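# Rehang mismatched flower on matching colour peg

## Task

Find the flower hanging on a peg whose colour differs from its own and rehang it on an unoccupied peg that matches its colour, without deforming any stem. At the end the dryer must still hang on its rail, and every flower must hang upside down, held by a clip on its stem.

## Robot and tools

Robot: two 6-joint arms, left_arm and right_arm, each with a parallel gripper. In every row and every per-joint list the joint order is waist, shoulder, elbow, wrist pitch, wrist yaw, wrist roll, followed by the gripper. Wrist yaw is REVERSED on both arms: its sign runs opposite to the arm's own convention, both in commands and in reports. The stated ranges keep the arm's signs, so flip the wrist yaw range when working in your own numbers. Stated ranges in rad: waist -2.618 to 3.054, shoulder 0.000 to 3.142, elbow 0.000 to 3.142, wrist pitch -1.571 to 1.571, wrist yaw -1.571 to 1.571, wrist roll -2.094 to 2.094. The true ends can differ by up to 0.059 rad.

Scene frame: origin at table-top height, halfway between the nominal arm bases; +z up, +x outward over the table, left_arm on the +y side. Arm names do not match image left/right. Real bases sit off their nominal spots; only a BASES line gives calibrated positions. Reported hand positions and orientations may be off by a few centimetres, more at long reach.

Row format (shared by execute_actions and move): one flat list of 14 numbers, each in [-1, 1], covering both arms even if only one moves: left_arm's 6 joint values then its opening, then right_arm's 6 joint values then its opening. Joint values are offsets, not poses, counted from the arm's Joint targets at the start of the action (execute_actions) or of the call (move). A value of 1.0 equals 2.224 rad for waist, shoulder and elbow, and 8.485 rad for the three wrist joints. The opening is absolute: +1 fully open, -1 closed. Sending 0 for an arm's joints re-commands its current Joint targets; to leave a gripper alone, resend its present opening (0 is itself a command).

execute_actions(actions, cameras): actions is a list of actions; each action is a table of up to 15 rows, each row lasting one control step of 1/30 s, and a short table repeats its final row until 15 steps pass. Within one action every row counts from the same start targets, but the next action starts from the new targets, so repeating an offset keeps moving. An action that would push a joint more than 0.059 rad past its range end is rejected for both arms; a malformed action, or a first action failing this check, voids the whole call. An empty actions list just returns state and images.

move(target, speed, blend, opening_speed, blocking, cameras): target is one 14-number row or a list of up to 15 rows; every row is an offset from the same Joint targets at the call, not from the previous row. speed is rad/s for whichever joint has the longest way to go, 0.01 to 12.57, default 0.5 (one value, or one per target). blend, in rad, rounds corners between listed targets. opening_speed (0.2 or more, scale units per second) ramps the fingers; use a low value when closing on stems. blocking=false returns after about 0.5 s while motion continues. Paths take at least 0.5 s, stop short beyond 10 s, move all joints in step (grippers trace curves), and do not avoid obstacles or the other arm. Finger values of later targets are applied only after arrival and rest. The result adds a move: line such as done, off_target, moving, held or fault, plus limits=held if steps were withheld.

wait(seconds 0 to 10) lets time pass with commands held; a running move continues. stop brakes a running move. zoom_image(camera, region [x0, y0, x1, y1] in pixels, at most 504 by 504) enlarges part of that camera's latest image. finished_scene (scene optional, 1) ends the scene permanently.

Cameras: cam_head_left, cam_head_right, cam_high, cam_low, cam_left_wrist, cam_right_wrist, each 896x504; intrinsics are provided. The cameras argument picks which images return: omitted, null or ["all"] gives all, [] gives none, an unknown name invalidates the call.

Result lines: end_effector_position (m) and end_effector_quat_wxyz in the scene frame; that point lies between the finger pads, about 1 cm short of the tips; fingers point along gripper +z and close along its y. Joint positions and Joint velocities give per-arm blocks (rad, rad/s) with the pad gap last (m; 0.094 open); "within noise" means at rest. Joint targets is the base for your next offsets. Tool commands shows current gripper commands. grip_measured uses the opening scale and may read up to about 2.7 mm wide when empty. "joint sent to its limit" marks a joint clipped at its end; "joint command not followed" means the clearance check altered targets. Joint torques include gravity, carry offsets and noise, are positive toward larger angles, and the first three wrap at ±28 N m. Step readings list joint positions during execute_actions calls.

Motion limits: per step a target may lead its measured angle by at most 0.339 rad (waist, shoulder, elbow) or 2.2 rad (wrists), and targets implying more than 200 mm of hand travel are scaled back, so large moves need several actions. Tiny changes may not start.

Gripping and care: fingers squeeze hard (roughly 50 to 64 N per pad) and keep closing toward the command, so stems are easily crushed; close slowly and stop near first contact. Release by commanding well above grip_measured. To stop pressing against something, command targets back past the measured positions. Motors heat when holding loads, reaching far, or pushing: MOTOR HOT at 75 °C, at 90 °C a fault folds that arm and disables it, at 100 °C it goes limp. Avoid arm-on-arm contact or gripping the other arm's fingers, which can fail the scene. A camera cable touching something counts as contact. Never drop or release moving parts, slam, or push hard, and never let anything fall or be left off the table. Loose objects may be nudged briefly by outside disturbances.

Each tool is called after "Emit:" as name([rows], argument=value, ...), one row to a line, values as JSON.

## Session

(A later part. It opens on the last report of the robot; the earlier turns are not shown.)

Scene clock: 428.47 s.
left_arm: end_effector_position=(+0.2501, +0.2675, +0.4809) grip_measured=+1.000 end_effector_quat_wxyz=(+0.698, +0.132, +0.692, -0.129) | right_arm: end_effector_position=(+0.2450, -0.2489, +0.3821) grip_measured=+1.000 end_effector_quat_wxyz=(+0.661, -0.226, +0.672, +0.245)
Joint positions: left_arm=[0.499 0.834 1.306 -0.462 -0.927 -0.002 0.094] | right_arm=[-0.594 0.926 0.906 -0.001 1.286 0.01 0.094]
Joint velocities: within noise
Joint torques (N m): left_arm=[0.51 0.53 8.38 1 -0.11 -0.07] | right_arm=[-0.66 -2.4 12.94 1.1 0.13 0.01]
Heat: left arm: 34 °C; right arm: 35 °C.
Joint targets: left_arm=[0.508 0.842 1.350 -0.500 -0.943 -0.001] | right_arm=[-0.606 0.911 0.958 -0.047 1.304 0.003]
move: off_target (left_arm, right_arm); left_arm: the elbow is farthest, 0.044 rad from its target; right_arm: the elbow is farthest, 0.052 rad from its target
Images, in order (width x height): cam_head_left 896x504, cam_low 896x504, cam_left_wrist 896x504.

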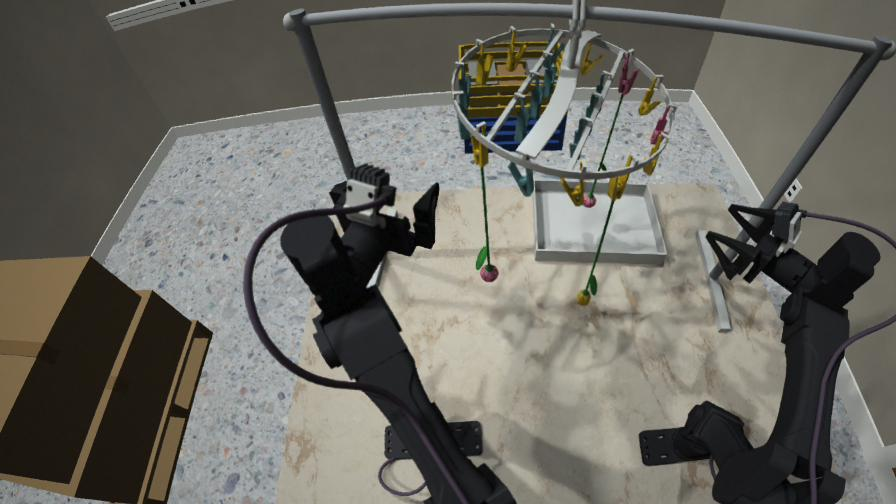

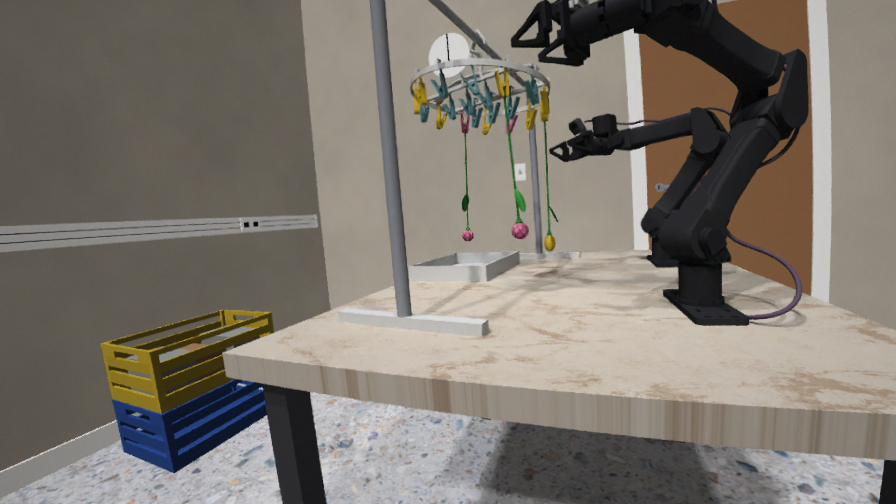

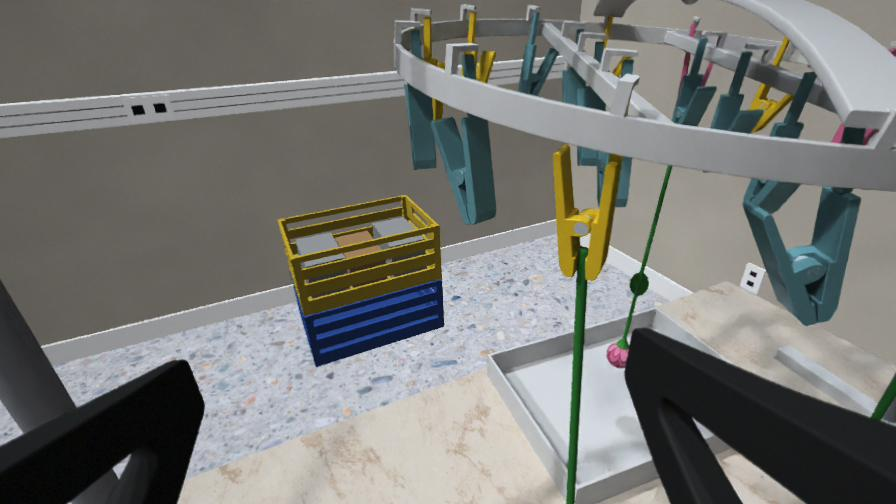

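Emit:
move(target=[-0.0576, 0.1569, 0.063, 0.0336, -0.0468, 0, 1, 0, 0, 0, 0, 0, 0, 1], speed=0.5, cameras=["cam_left_wrist", "cam_head_left", "cam_low"])

Scene clock: 574.63 s.
left_arm: end_effector_position=(+0.3078, +0.2324, +0.4755) grip_measured=+1.000 end_effector_quat_wxyz=(+0.629, +0.290, +0.649, -0.315) | right_arm: end_effector_position=(+0.2450, -0.2489, +0.3821) grip_measured=+1.000 end_effector_quat_wxyz=(+0.661, -0.226, +0.672, +0.245)
Joint positions: left_arm=[0.38 1.202 1.437 -0.276 -1.32 -0.004 0.094] | right_arm=[-0.594 0.926 0.906 -0.001 1.286 0.01 0.094]
Joint velocities: within noise
Joint torques (N m): left_arm=[-0.49 -3.47 10.03 1.67 -0.13 -0.02] | right_arm=[-0.66 -2.4 12.96 1.1 0.13 0.01]
Heat: left arm: 39 °C; right arm: 38 °C.
Joint targets: left_arm=[0.379 1.191 1.490 -0.215 -1.340 -0.001] | right_arm=[-0.606 0.911 0.958 -0.047 1.304 0.003]
move: off_target (left_arm, right_arm); left_arm: the wrist pitch is farthest, 0.062 rad from its target; right_arm: the elbow is farthest, 0.052 rad from its target
Images, in order (width x height): cam_head_left 896x504, cam_low 896x504, cam_left_wrist 896x504.

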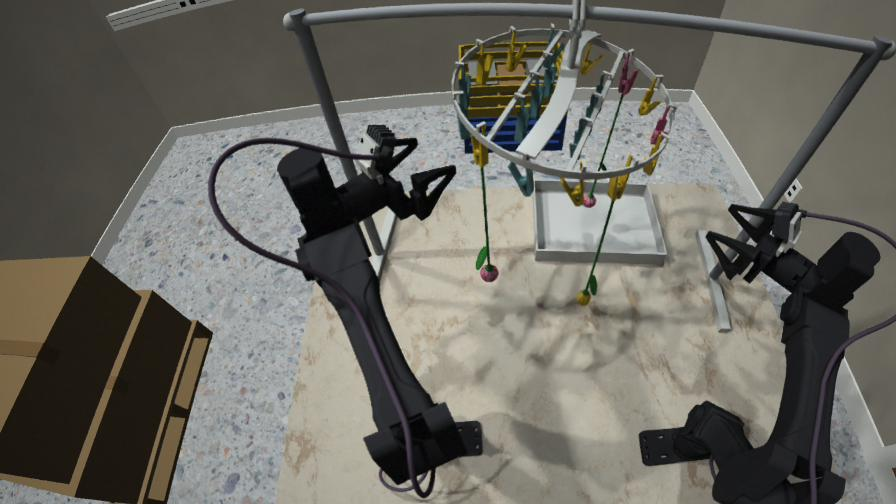

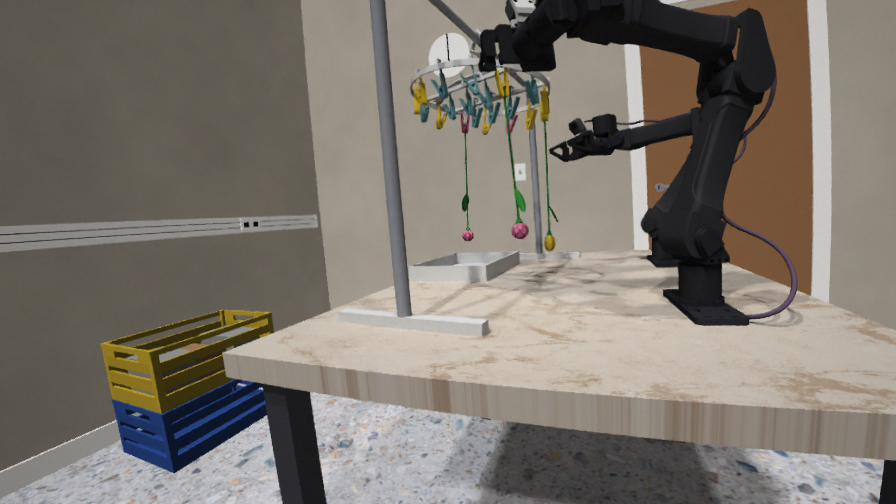

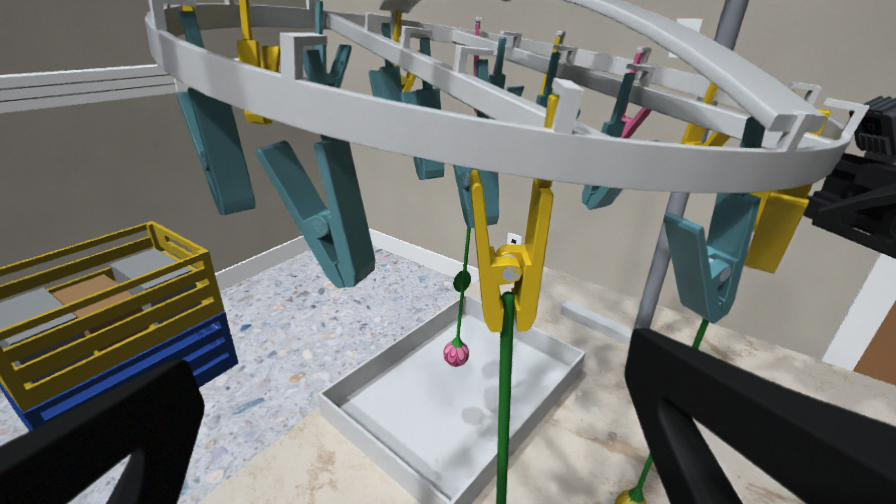

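Emit:
move([
  [0,0,0,0,0,0,1, 0.3624,-0.1093,-0.2091,0.026,-0.0123,0,0.3],
  [0,0,0,0,0,0,1, 0.6007,-0.0346,-0.1812,0.0411,-0.0653,0,0.3],
  [0,0,0,0,0,0,1, 0.7473,0.1407,-0.0935,0.0704,-0.1753,0,0.3],
], speed=0.7, blend=0.08)

Scene clock: 705.70 s.
left_arm: end_effector_position=(+0.3076, +0.2322, +0.4755) grip_measured=+1.000 end_effector_quat_wxyz=(+0.629, +0.290, +0.649, -0.315) | right_arm: end_effector_position=(+0.1960, +0.0859, +0.2723) grip_measured=+0.302 end_effector_quat_wxyz=(+0.615, -0.313, +0.665, +0.287)
Joint positions: left_arm=[0.38 1.202 1.437 -0.276 -1.322 -0.004 0.094] | right_arm=[1.051 1.231 0.688 0.462 -0.161 0.01 0.061]
Joint velocities: within noise
Joint torques (N m): left_arm=[-0.51 -3.85 10 1.69 -0.17 -0.04] | right_arm=[0.58 -5.11 14.52 2.77 -0.21 0.01]
Heat: left arm: 38 °C; right arm: 41 °C.
Joint targets: left_arm=[0.379 1.191 1.490 -0.215 -1.340 -0.001] | right_arm=[1.057 1.224 0.750 0.550 -0.183 0.003]
move: off_target (left_arm, right_arm); left_arm: the wrist pitch is farthest, 0.061 rad from its target; right_arm: the wrist pitch is farthest, 0.088 rad from its target

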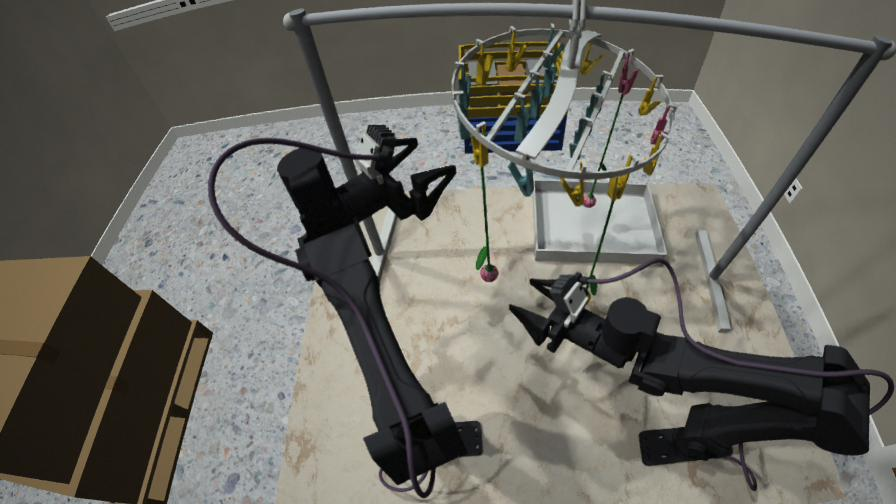

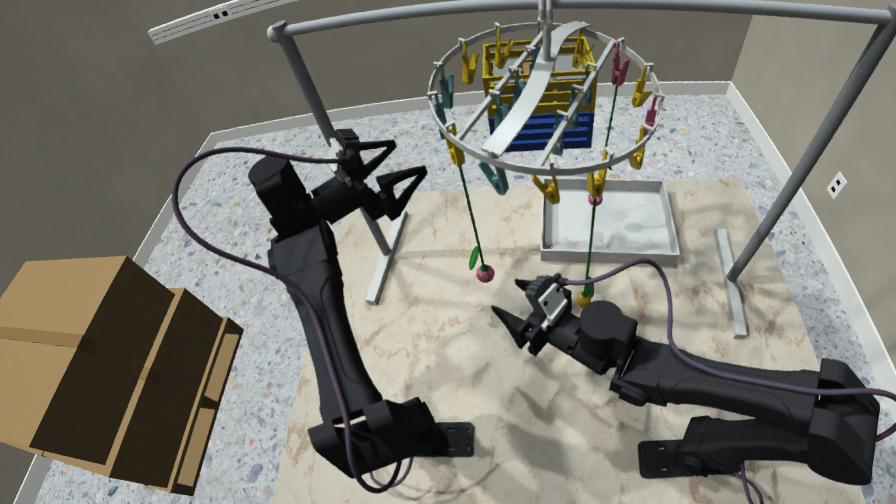

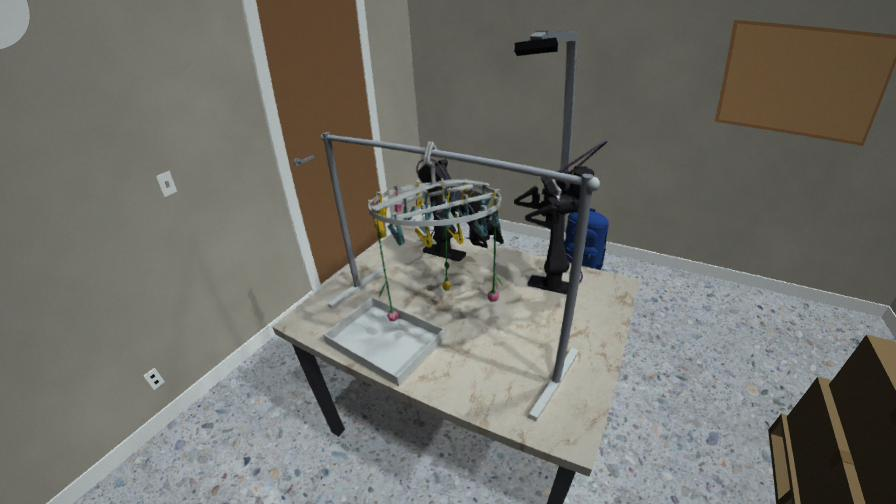

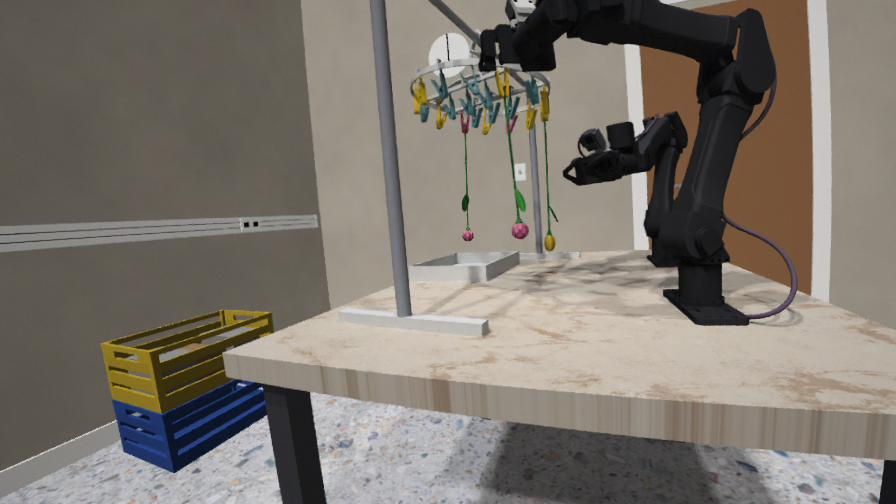

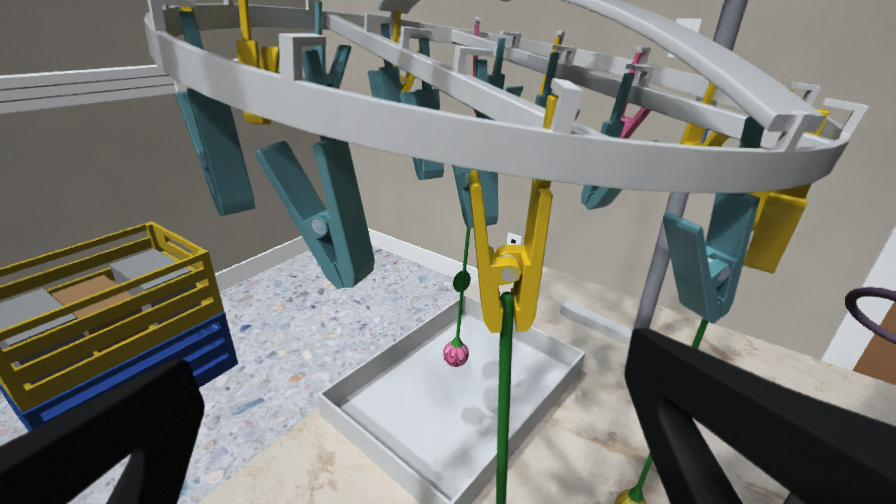

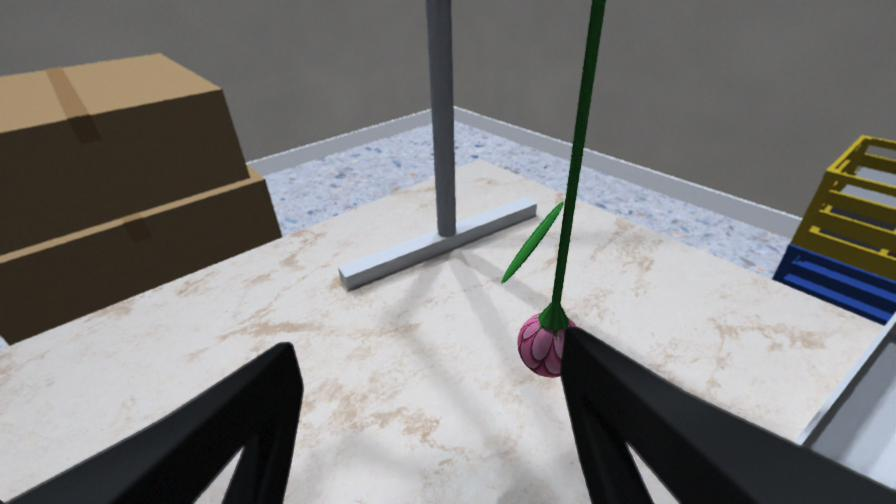

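Emit:
move(target=[0,0,0,0,0,0,1, -0.1016,0.1214,0.0854,0.0171,0.0265,0,0.3], speed=0.4, cameras=["cam_right_wrist", "cam_head_left", "cam_low"])

Scene clock: 775.67 s.
left_arm: end_effector_position=(+0.3076, +0.2322, +0.4755) grip_measured=+1.000 end_effector_quat_wxyz=(+0.629, +0.290, +0.649, -0.315) | right_arm: end_effector_position=(+0.2830, +0.0998, +0.2854) grip_measured=+0.302 end_effector_quat_wxyz=(+0.637, -0.294, +0.648, +0.297)
Joint positions: left_arm=[0.38 1.202 1.437 -0.276 -1.322 -0.004 0.094] | right_arm=[0.836 1.499 0.88 0.608 0.039 0.01 0.061]
Joint velocities: within noise
Joint torques (N m): left_arm=[-0.51 -3.66 10.04 1.68 -0.21 -0.02] | right_arm=[-0.13 -7.69 14.15 2.78 0.07 0.01]
Heat: left arm: 38 °C; right arm: 46 °C.
Joint targets: left_arm=[0.379 1.191 1.490 -0.215 -1.340 -0.001] | right_arm=[0.831 1.494 0.940 0.695 0.042 0.003]
move: off_target (left_arm, right_arm); left_arm: the wrist pitch is farthest, 0.061 rad from its target; right_arm: the wrist pitch is farthest, 0.087 rad from its target
Images, in order (width x height): cam_head_left 896x504, cam_low 896x504, cam_right_wrist 896x504.

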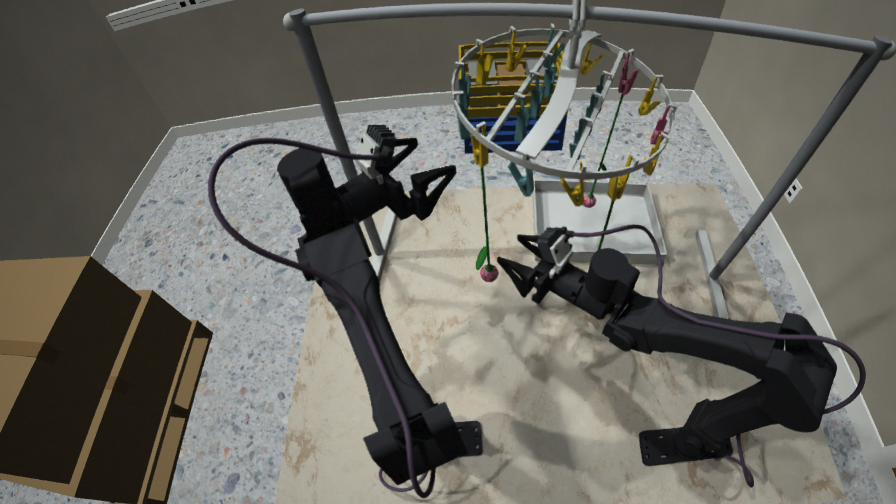

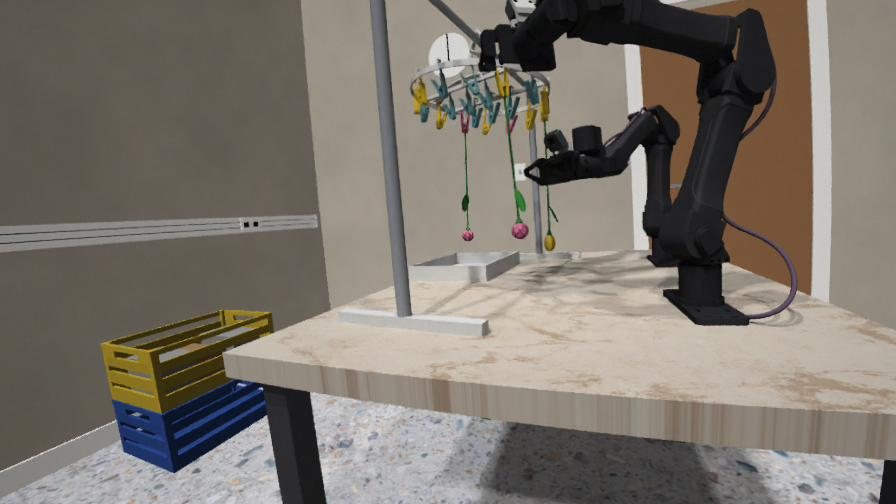

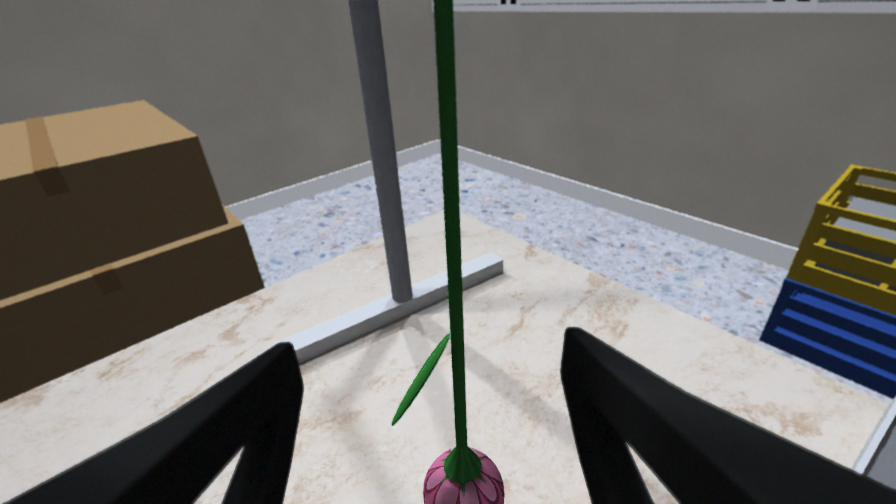

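Emit:
move(target=[0,0,0,0,0,0,1, -0.0027,0.0854,0.087,0.0035,0,0,0.3], speed=0.2, cameras=["cam_right_wrist", "cam_head_left", "cam_left_wrist"])

Scene clock: 795.23 s.
left_arm: end_effector_position=(+0.3076, +0.2322, +0.4755) grip_measured=+1.000 end_effector_quat_wxyz=(+0.629, +0.290, +0.649, -0.315) | right_arm: end_effector_position=(+0.3185, +0.1345, +0.2957) grip_measured=+0.302 end_effector_quat_wxyz=(+0.650, -0.287, +0.636, +0.300)
Joint positions: left_arm=[0.38 1.202 1.437 -0.276 -1.322 -0.004 0.094] | right_arm=[0.831 1.685 1.073 0.638 0.039 0.01 0.061]
Joint velocities: within noise
Joint torques (N m): left_arm=[-0.46 -3.78 9.89 1.66 -0.14 -0.01] | right_arm=[-0.77 -9.36 14.13 2.75 0.07 0.01]
Heat: left arm: 38 °C; right arm: 50 °C.
Joint targets: left_arm=[0.379 1.191 1.490 -0.215 -1.340 -0.001] | right_arm=[0.825 1.684 1.134 0.725 0.042 0.003]
move: off_target (left_arm, right_arm); left_arm: the wrist pitch is farthest, 0.061 rad from its target; right_arm: the wrist pitch is farthest, 0.086 rad from its target
Images, in order (width x height): cam_head_left 896x504, cam_left_wrist 896x504, cam_right_wrist 896x504.

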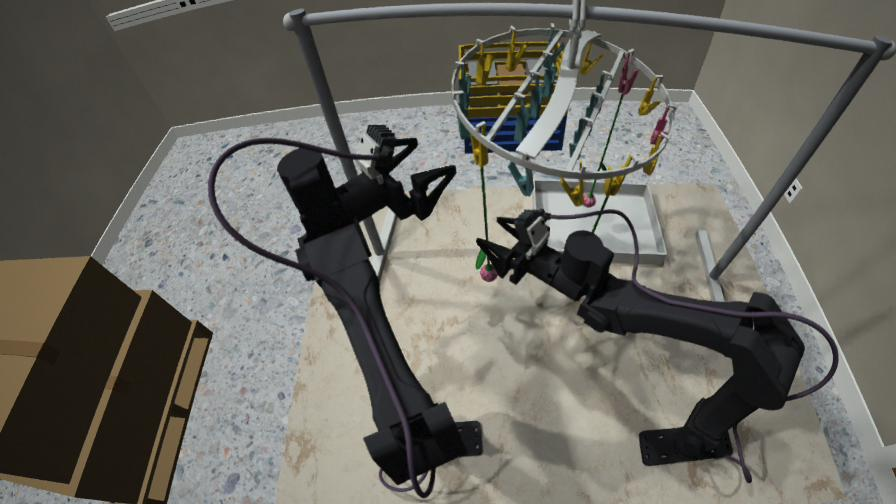

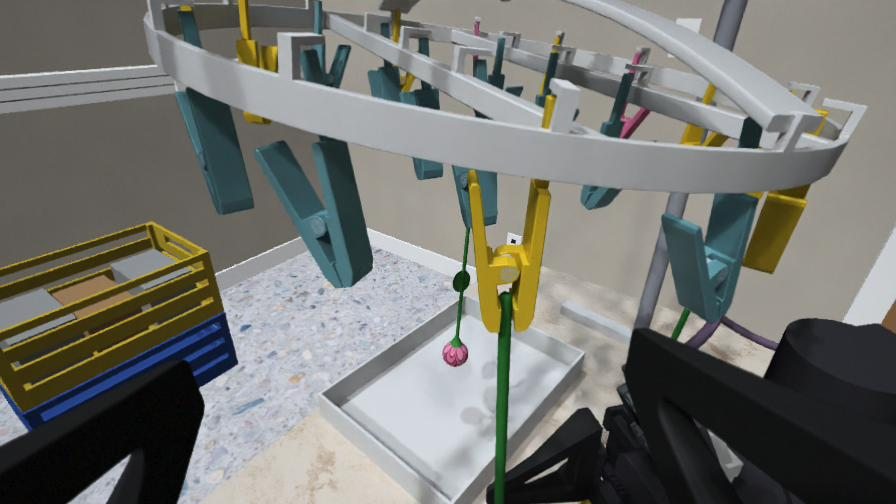

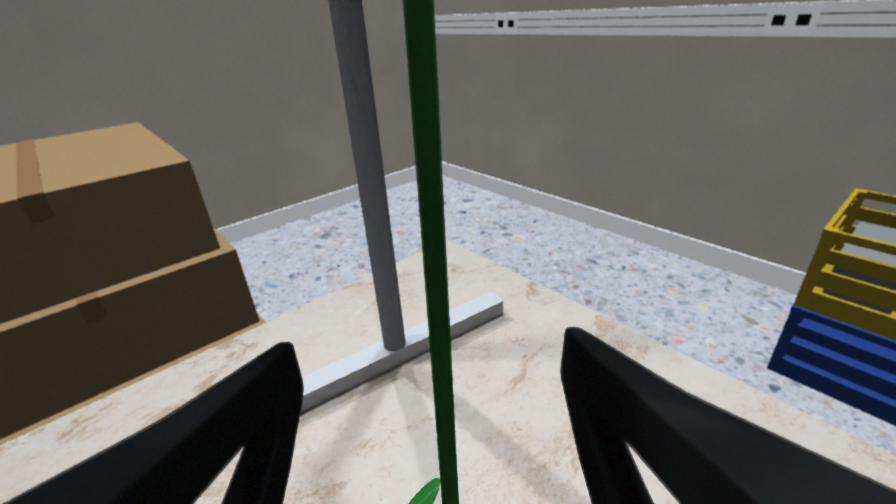

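Emit:
move(target=[-0.0387,0.022,-0.2914,0.1974,0.02475,-0.1142,0.55, 0,0,0,0,0,0,0.3], speed=0.7, cameras=["cam_left_wrist", "cam_head_left", "cam_low"])

Scene clock: 853.57 s.
left_arm: end_effector_position=(+0.2970, +0.2132, +0.4482) grip_measured=+0.552 end_effector_quat_wxyz=(+0.713, +0.276, +0.512, -0.392) | right_arm: end_effector_position=(+0.3185, +0.1345, +0.2957) grip_measured=+0.302 end_effector_quat_wxyz=(+0.650, -0.287, +0.636, +0.300)
Joint positions: left_arm=[0.297 1.245 0.855 1.389 -1.176 -0.972 0.073] | right_arm=[0.831 1.685 1.073 0.638 0.039 0.01 0.061]
Joint velocities: within noise
Joint torques (N m): left_arm=[-0.53 -3.32 4.21 1 0.79 -0.04] | right_arm=[-0.75 -9.36 14.15 2.75 0.07 0.01]
Heat: left arm: 38 °C; right arm: 48 °C.
Joint targets: left_arm=[0.293 1.239 0.842 1.460 -1.130 -0.970] | right_arm=[0.825 1.684 1.134 0.725 0.042 0.003]
move: off_target (left_arm, right_arm); left_arm: the wrist pitch is farthest, 0.070 rad from its target; right_arm: the wrist pitch is farthest, 0.087 rad from its target
Images, in order (width x height): cam_head_left 896x504, cam_low 896x504, cam_left_wrist 896x504.

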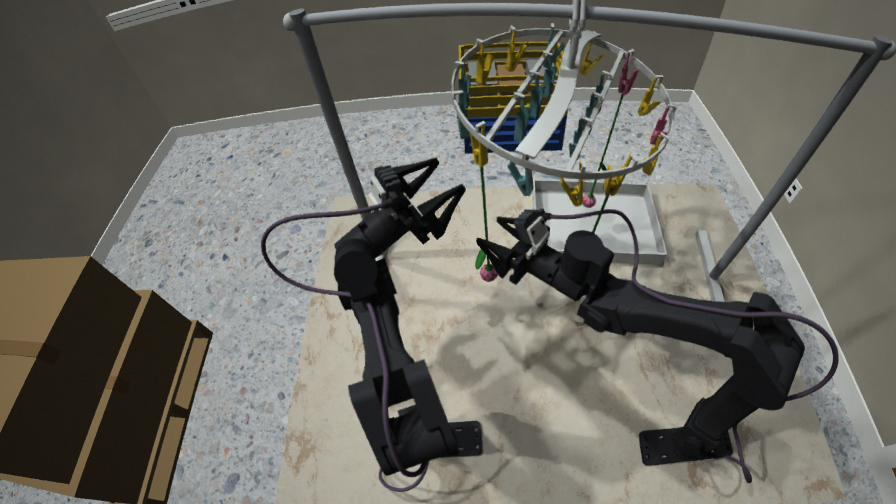

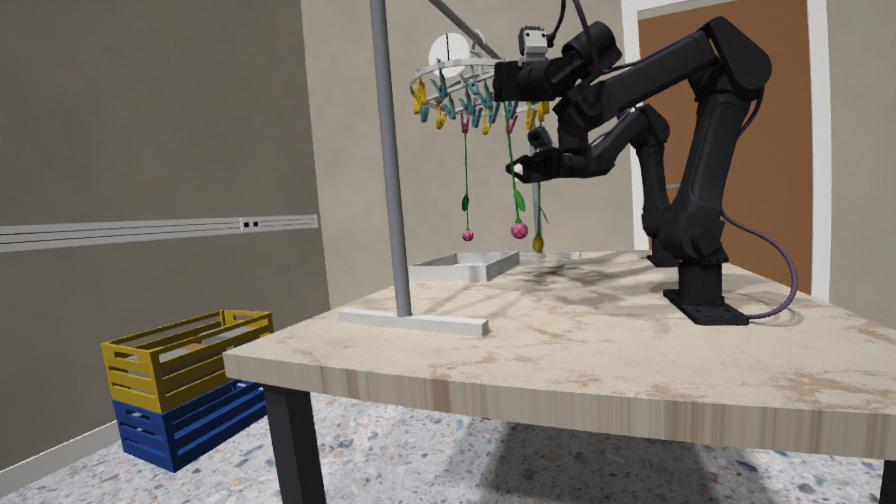

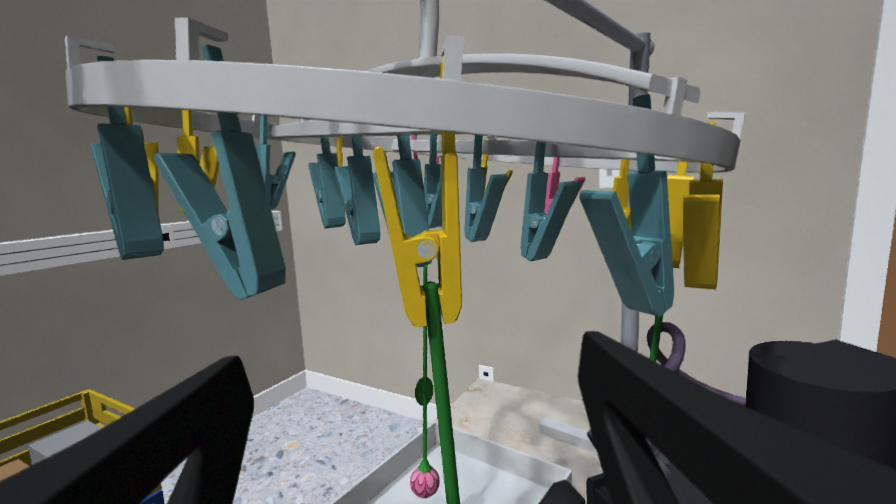

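Emit:
move(target=[-0.0544,-0.0189,0.0665,-0.05,0.0106,0.0252,0.55, 0,0,0,0,0,0,0.3], speed=0.3, cameras=["cam_left_wrist", "cam_head_left"])

Scene clock: 919.93 s.
left_arm: end_effector_position=(+0.3179, +0.1910, +0.4613) grip_measured=+0.552 end_effector_quat_wxyz=(+0.705, +0.254, +0.523, -0.407) | right_arm: end_effector_position=(+0.3185, +0.1345, +0.2957) grip_measured=+0.302 end_effector_quat_wxyz=(+0.650, -0.287, +0.636, +0.300)
Joint positions: left_arm=[0.173 1.225 0.935 1.055 -1.082 -0.775 0.073] | right_arm=[0.831 1.685 1.073 0.638 0.039 0.01 0.061]
Joint velocities: within noise
Joint torques (N m): left_arm=[-0.57 -5.48 10.39 0.48 0.62 0.12] | right_arm=[-0.75 -9.36 14.13 2.75 0.07 0.01]
Heat: left arm: 34 °C; right arm: 49 °C.
Joint targets: left_arm=[0.172 1.197 0.989 1.035 -1.040 -0.756] | right_arm=[0.825 1.684 1.134 0.725 0.042 0.003]
move: off_target (left_arm, right_arm); left_arm: the elbow is farthest, 0.055 rad from its target; right_arm: the wrist pitch is farthest, 0.087 rad from its target
Images, in order (width x height): cam_head_left 896x504, cam_left_wrist 896x504.

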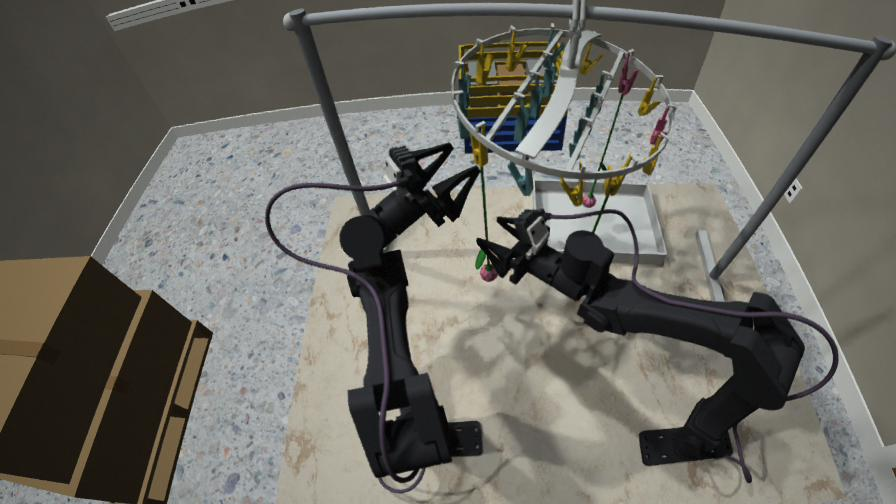

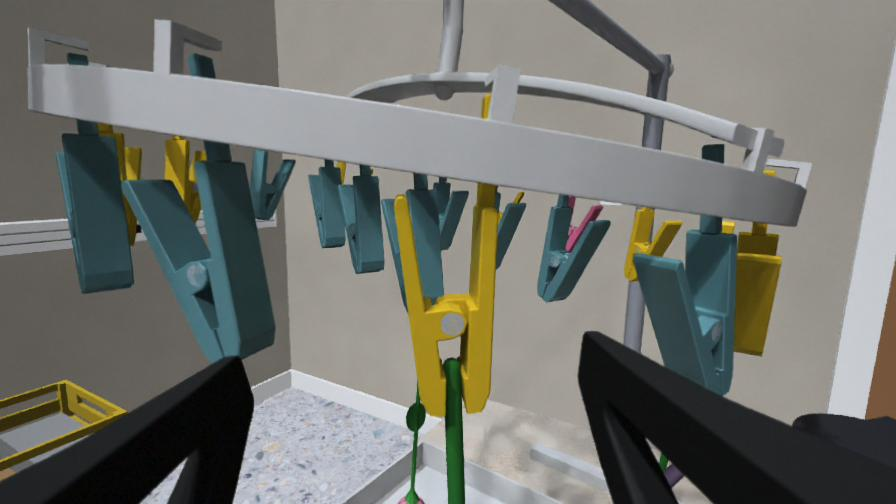

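Emit:
move(target=[-0.0236,0.0071,0.0205,-0.009,0.0046,0.0098,0.0, 0,0,0,0,0,0,0.3], speed=0.2, cameras=["cam_left_wrist"])

Scene clock: 947.87 s.
left_arm: end_effector_position=(+0.3200, +0.1787, +0.4737) grip_measured=+0.002 end_effector_quat_wxyz=(+0.715, +0.265, +0.510, -0.398) | right_arm: end_effector_position=(+0.3185, +0.1345, +0.2961) grip_measured=+0.302 end_effector_quat_wxyz=(+0.651, -0.287, +0.635, +0.301)
Joint positions: left_arm=[0.119 1.225 0.981 0.98 -1.042 -0.692 0.047] | right_arm=[0.831 1.685 1.073 0.64 0.039 0.01 0.061]
Joint velocities: within noise
Joint torques (N m): left_arm=[-0.34 -4.22 10.28 0.55 0.64 0.12] | right_arm=[-0.75 -9.36 14.13 2.75 0.07 0.01]
Heat: left arm: 43 °C; right arm: 49 °C.
Joint targets: left_arm=[0.120 1.213 1.035 0.959 -1.001 -0.673] | right_arm=[0.825 1.684 1.134 0.725 0.042 0.003]
move: off_target (left_arm, right_arm); left_arm: the elbow is farthest, 0.053 rad from its target; right_arm: the wrist pitch is farthest, 0.085 rad from its target
Images, in order (width x height): cam_left_wrist 896x504.

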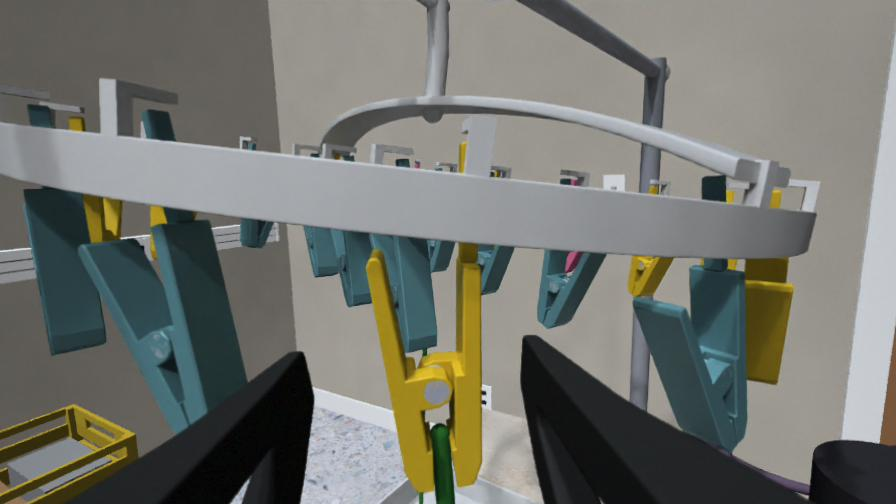

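Emit:
move(target=[-0.0238,0.0072,0.0205,-0.009,0.0046,0.0098,0.0, 0,0,0,0,0,0,0.3], speed=0.15, cameras=["cam_left_wrist", "cam_right_wrist"])

Scene clock: 966.20 s.
left_arm: end_effector_position=(+0.3251, +0.1670, +0.4819) grip_measured=+0.002 end_effector_quat_wxyz=(+0.722, +0.273, +0.503, -0.389) | right_arm: end_effector_position=(+0.3185, +0.1345, +0.2961) grip_measured=+0.302 end_effector_quat_wxyz=(+0.651, -0.287, +0.635, +0.301)
Joint positions: left_arm=[0.067 1.234 1.024 0.905 -1.002 -0.61 0.047] | right_arm=[0.831 1.685 1.073 0.64 0.039 0.01 0.061]
Joint velocities: within noise
Joint torques (N m): left_arm=[-0.68 -3.59 10.55 0.59 0.62 0.17] | right_arm=[-0.75 -9.36 14.13 2.75 0.07 0.01]
Heat: left arm: 45 °C; right arm: 50 °C.
Joint targets: left_arm=[0.067 1.229 1.081 0.883 -0.962 -0.590] | right_arm=[0.825 1.684 1.134 0.725 0.042 0.003]
move: off_target (left_arm, right_arm); left_arm: the elbow is farthest, 0.057 rad from its target; right_arm: the wrist pitch is farthest, 0.085 rad from its target
Images, in order (width x height): cam_left_wrist 896x504, cam_right_wrist 896x504.

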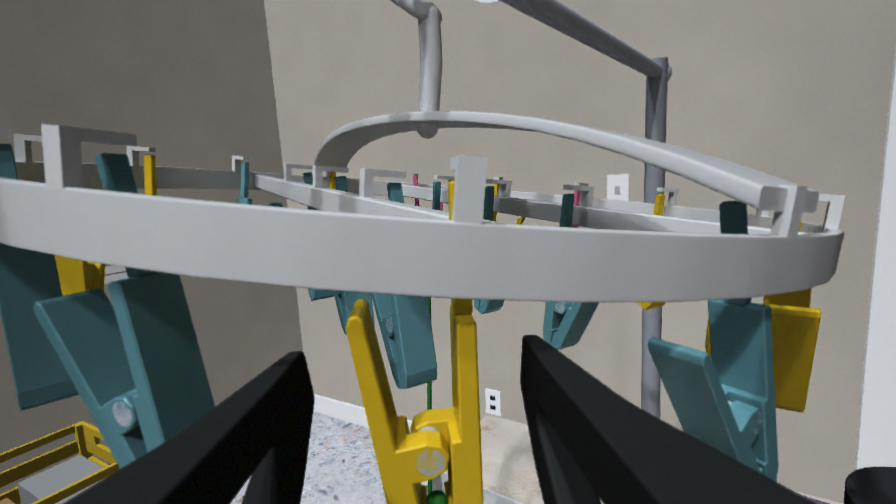

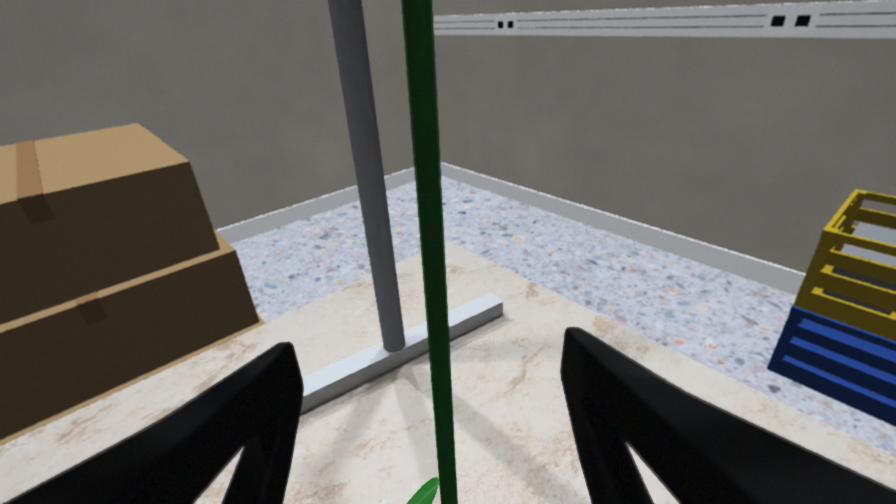

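Emit:
move(target=[0,0,0,0,0,0,0.0, 0,0,0,0,0,0,-0.88], opening_speed=0.6, cameras=["cam_left_wrist", "cam_right_wrist"])

Scene clock: 979.80 s.
left_arm: end_effector_position=(+0.3254, +0.1672, +0.4819) grip_measured=+0.002 end_effector_quat_wxyz=(+0.722, +0.272, +0.503, -0.389) | right_arm: end_effector_position=(+0.3185, +0.1345, +0.2961) grip_measured=-0.878 end_effector_quat_wxyz=(+0.651, -0.287, +0.635, +0.301)
Joint positions: left_arm=[0.067 1.234 1.024 0.903 -1.001 -0.608 0.047] | right_arm=[0.831 1.685 1.073 0.64 0.039 0.01 0.006]
Joint velocities: within noise
Joint torques (N m): left_arm=[-0.58 -3.63 10.62 0.67 0.6 0.15] | right_arm=[-0.76 -9.36 14.13 2.75 0.07 0.01]
Heat: left arm: 44 °C; right arm: 50 °C.
Joint targets: left_arm=[0.067 1.229 1.081 0.883 -0.962 -0.590] | right_arm=[0.825 1.684 1.134 0.725 0.042 0.003]
move: off_target (left_arm, right_arm); left_arm: the elbow is farthest, 0.057 rad from its target; right_arm: the wrist pitch is farthest, 0.085 rad from its target
Images, in order (width x height): cam_left_wrist 896x504, cam_right_wrist 896x504.

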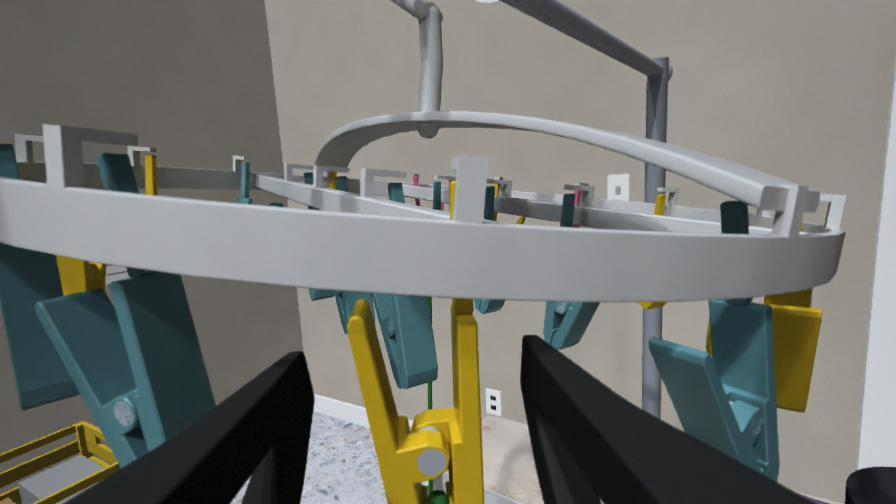

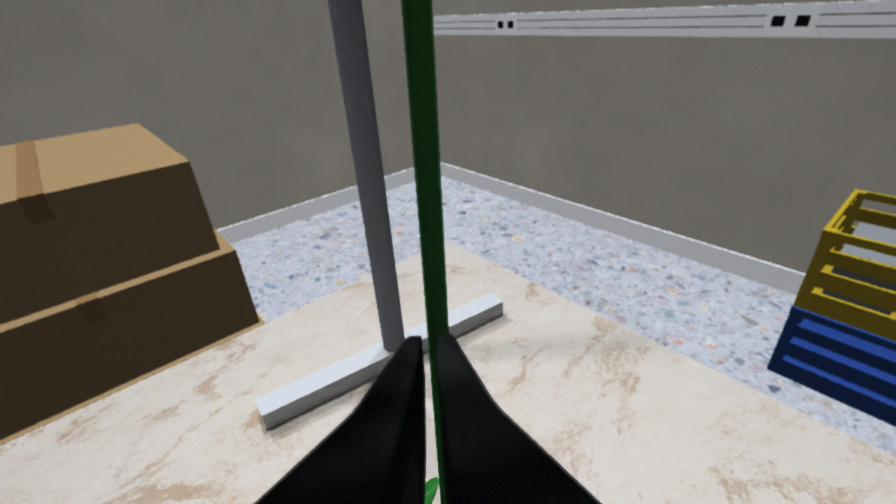

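Emit:
zoom_image(camera="cam_right_wrist", region=[360, 280, 520, 504])

Scaled by 2.250 from the camera's 896x504 image, which has a finer 1280x720 frame.

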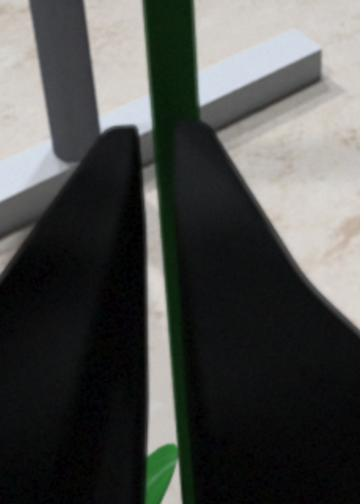

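Emit:
move([
  [0,0,0,0,0,0,0.0, 0,0,0,0,0,0,-0.4],
  [0,0,0,0,0,0,0.0, -0.0016,0.0197,0.0222,-0.0007,0,0,-0.4],
], speed=0.15, cameras=["cam_left_wrist", "cam_right_wrist"])

Emit:
zoom_image(camera="cam_right_wrist", region=[340, 260, 540, 504])

Scene clock: 1013.40 s.
left_arm: end_effector_position=(+0.3254, +0.1672, +0.4819) grip_measured=+0.002 end_effector_quat_wxyz=(+0.722, +0.272, +0.503, -0.389) | right_arm: end_effector_position=(+0.3266, +0.1430, +0.2975) grip_measured=-0.402 end_effector_quat_wxyz=(+0.653, -0.286, +0.633, +0.301)
Joint positions: left_arm=[0.067 1.234 1.024 0.903 -1.001 -0.608 0.047] | right_arm=[0.831 1.728 1.122 0.64 0.039 0.01 0.028]
Joint velocities: within noise
Joint torques (N m): left_arm=[-0.54 -3.7 10.66 0.65 0.57 0.16] | right_arm=[-0.65 -9.72 14.16 2.69 0.07 0.01]
Heat: left arm: 44 °C; right arm: 50 °C.
Joint targets: left_arm=[0.067 1.229 1.081 0.883 -0.962 -0.590] | right_arm=[0.821 1.728 1.183 0.719 0.042 0.003]
move: off_target (left_arm, right_arm); left_arm: the elbow is farthest, 0.057 rad from its target; right_arm: the wrist pitch is farthest, 0.079 rad from its target
Images, in order (width x height): cam_left_wrist 896x504, cam_right_wrist 896x504.

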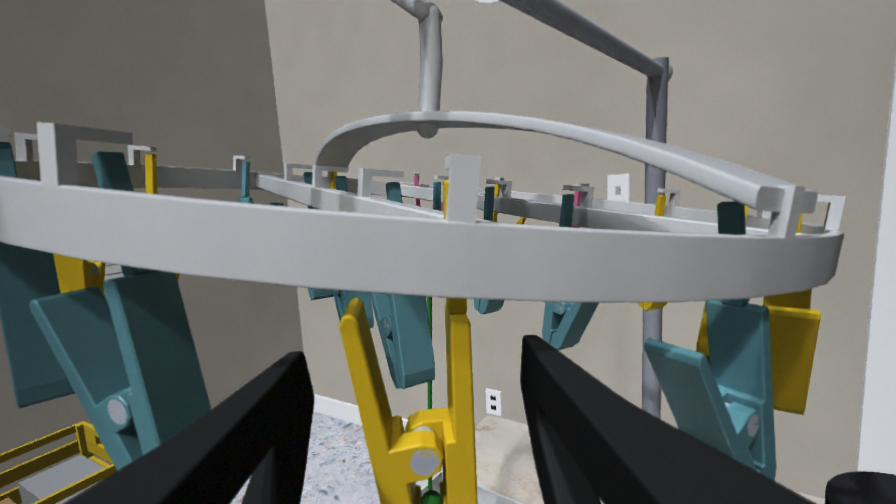

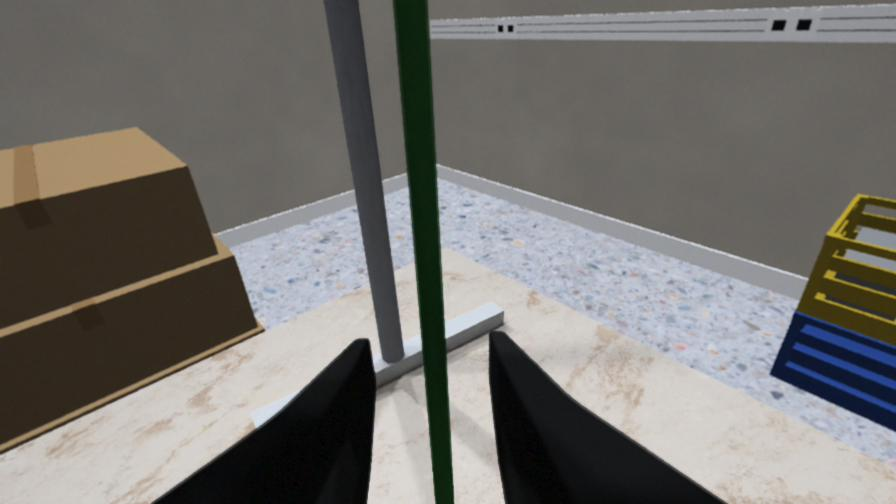

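Scaled by 2.066 from the camera's 896x504 image, which has a finer 1280x720 frame.

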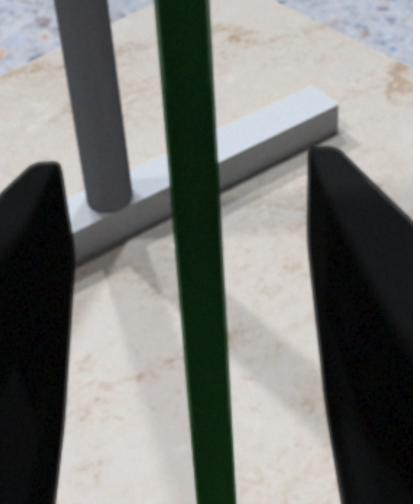

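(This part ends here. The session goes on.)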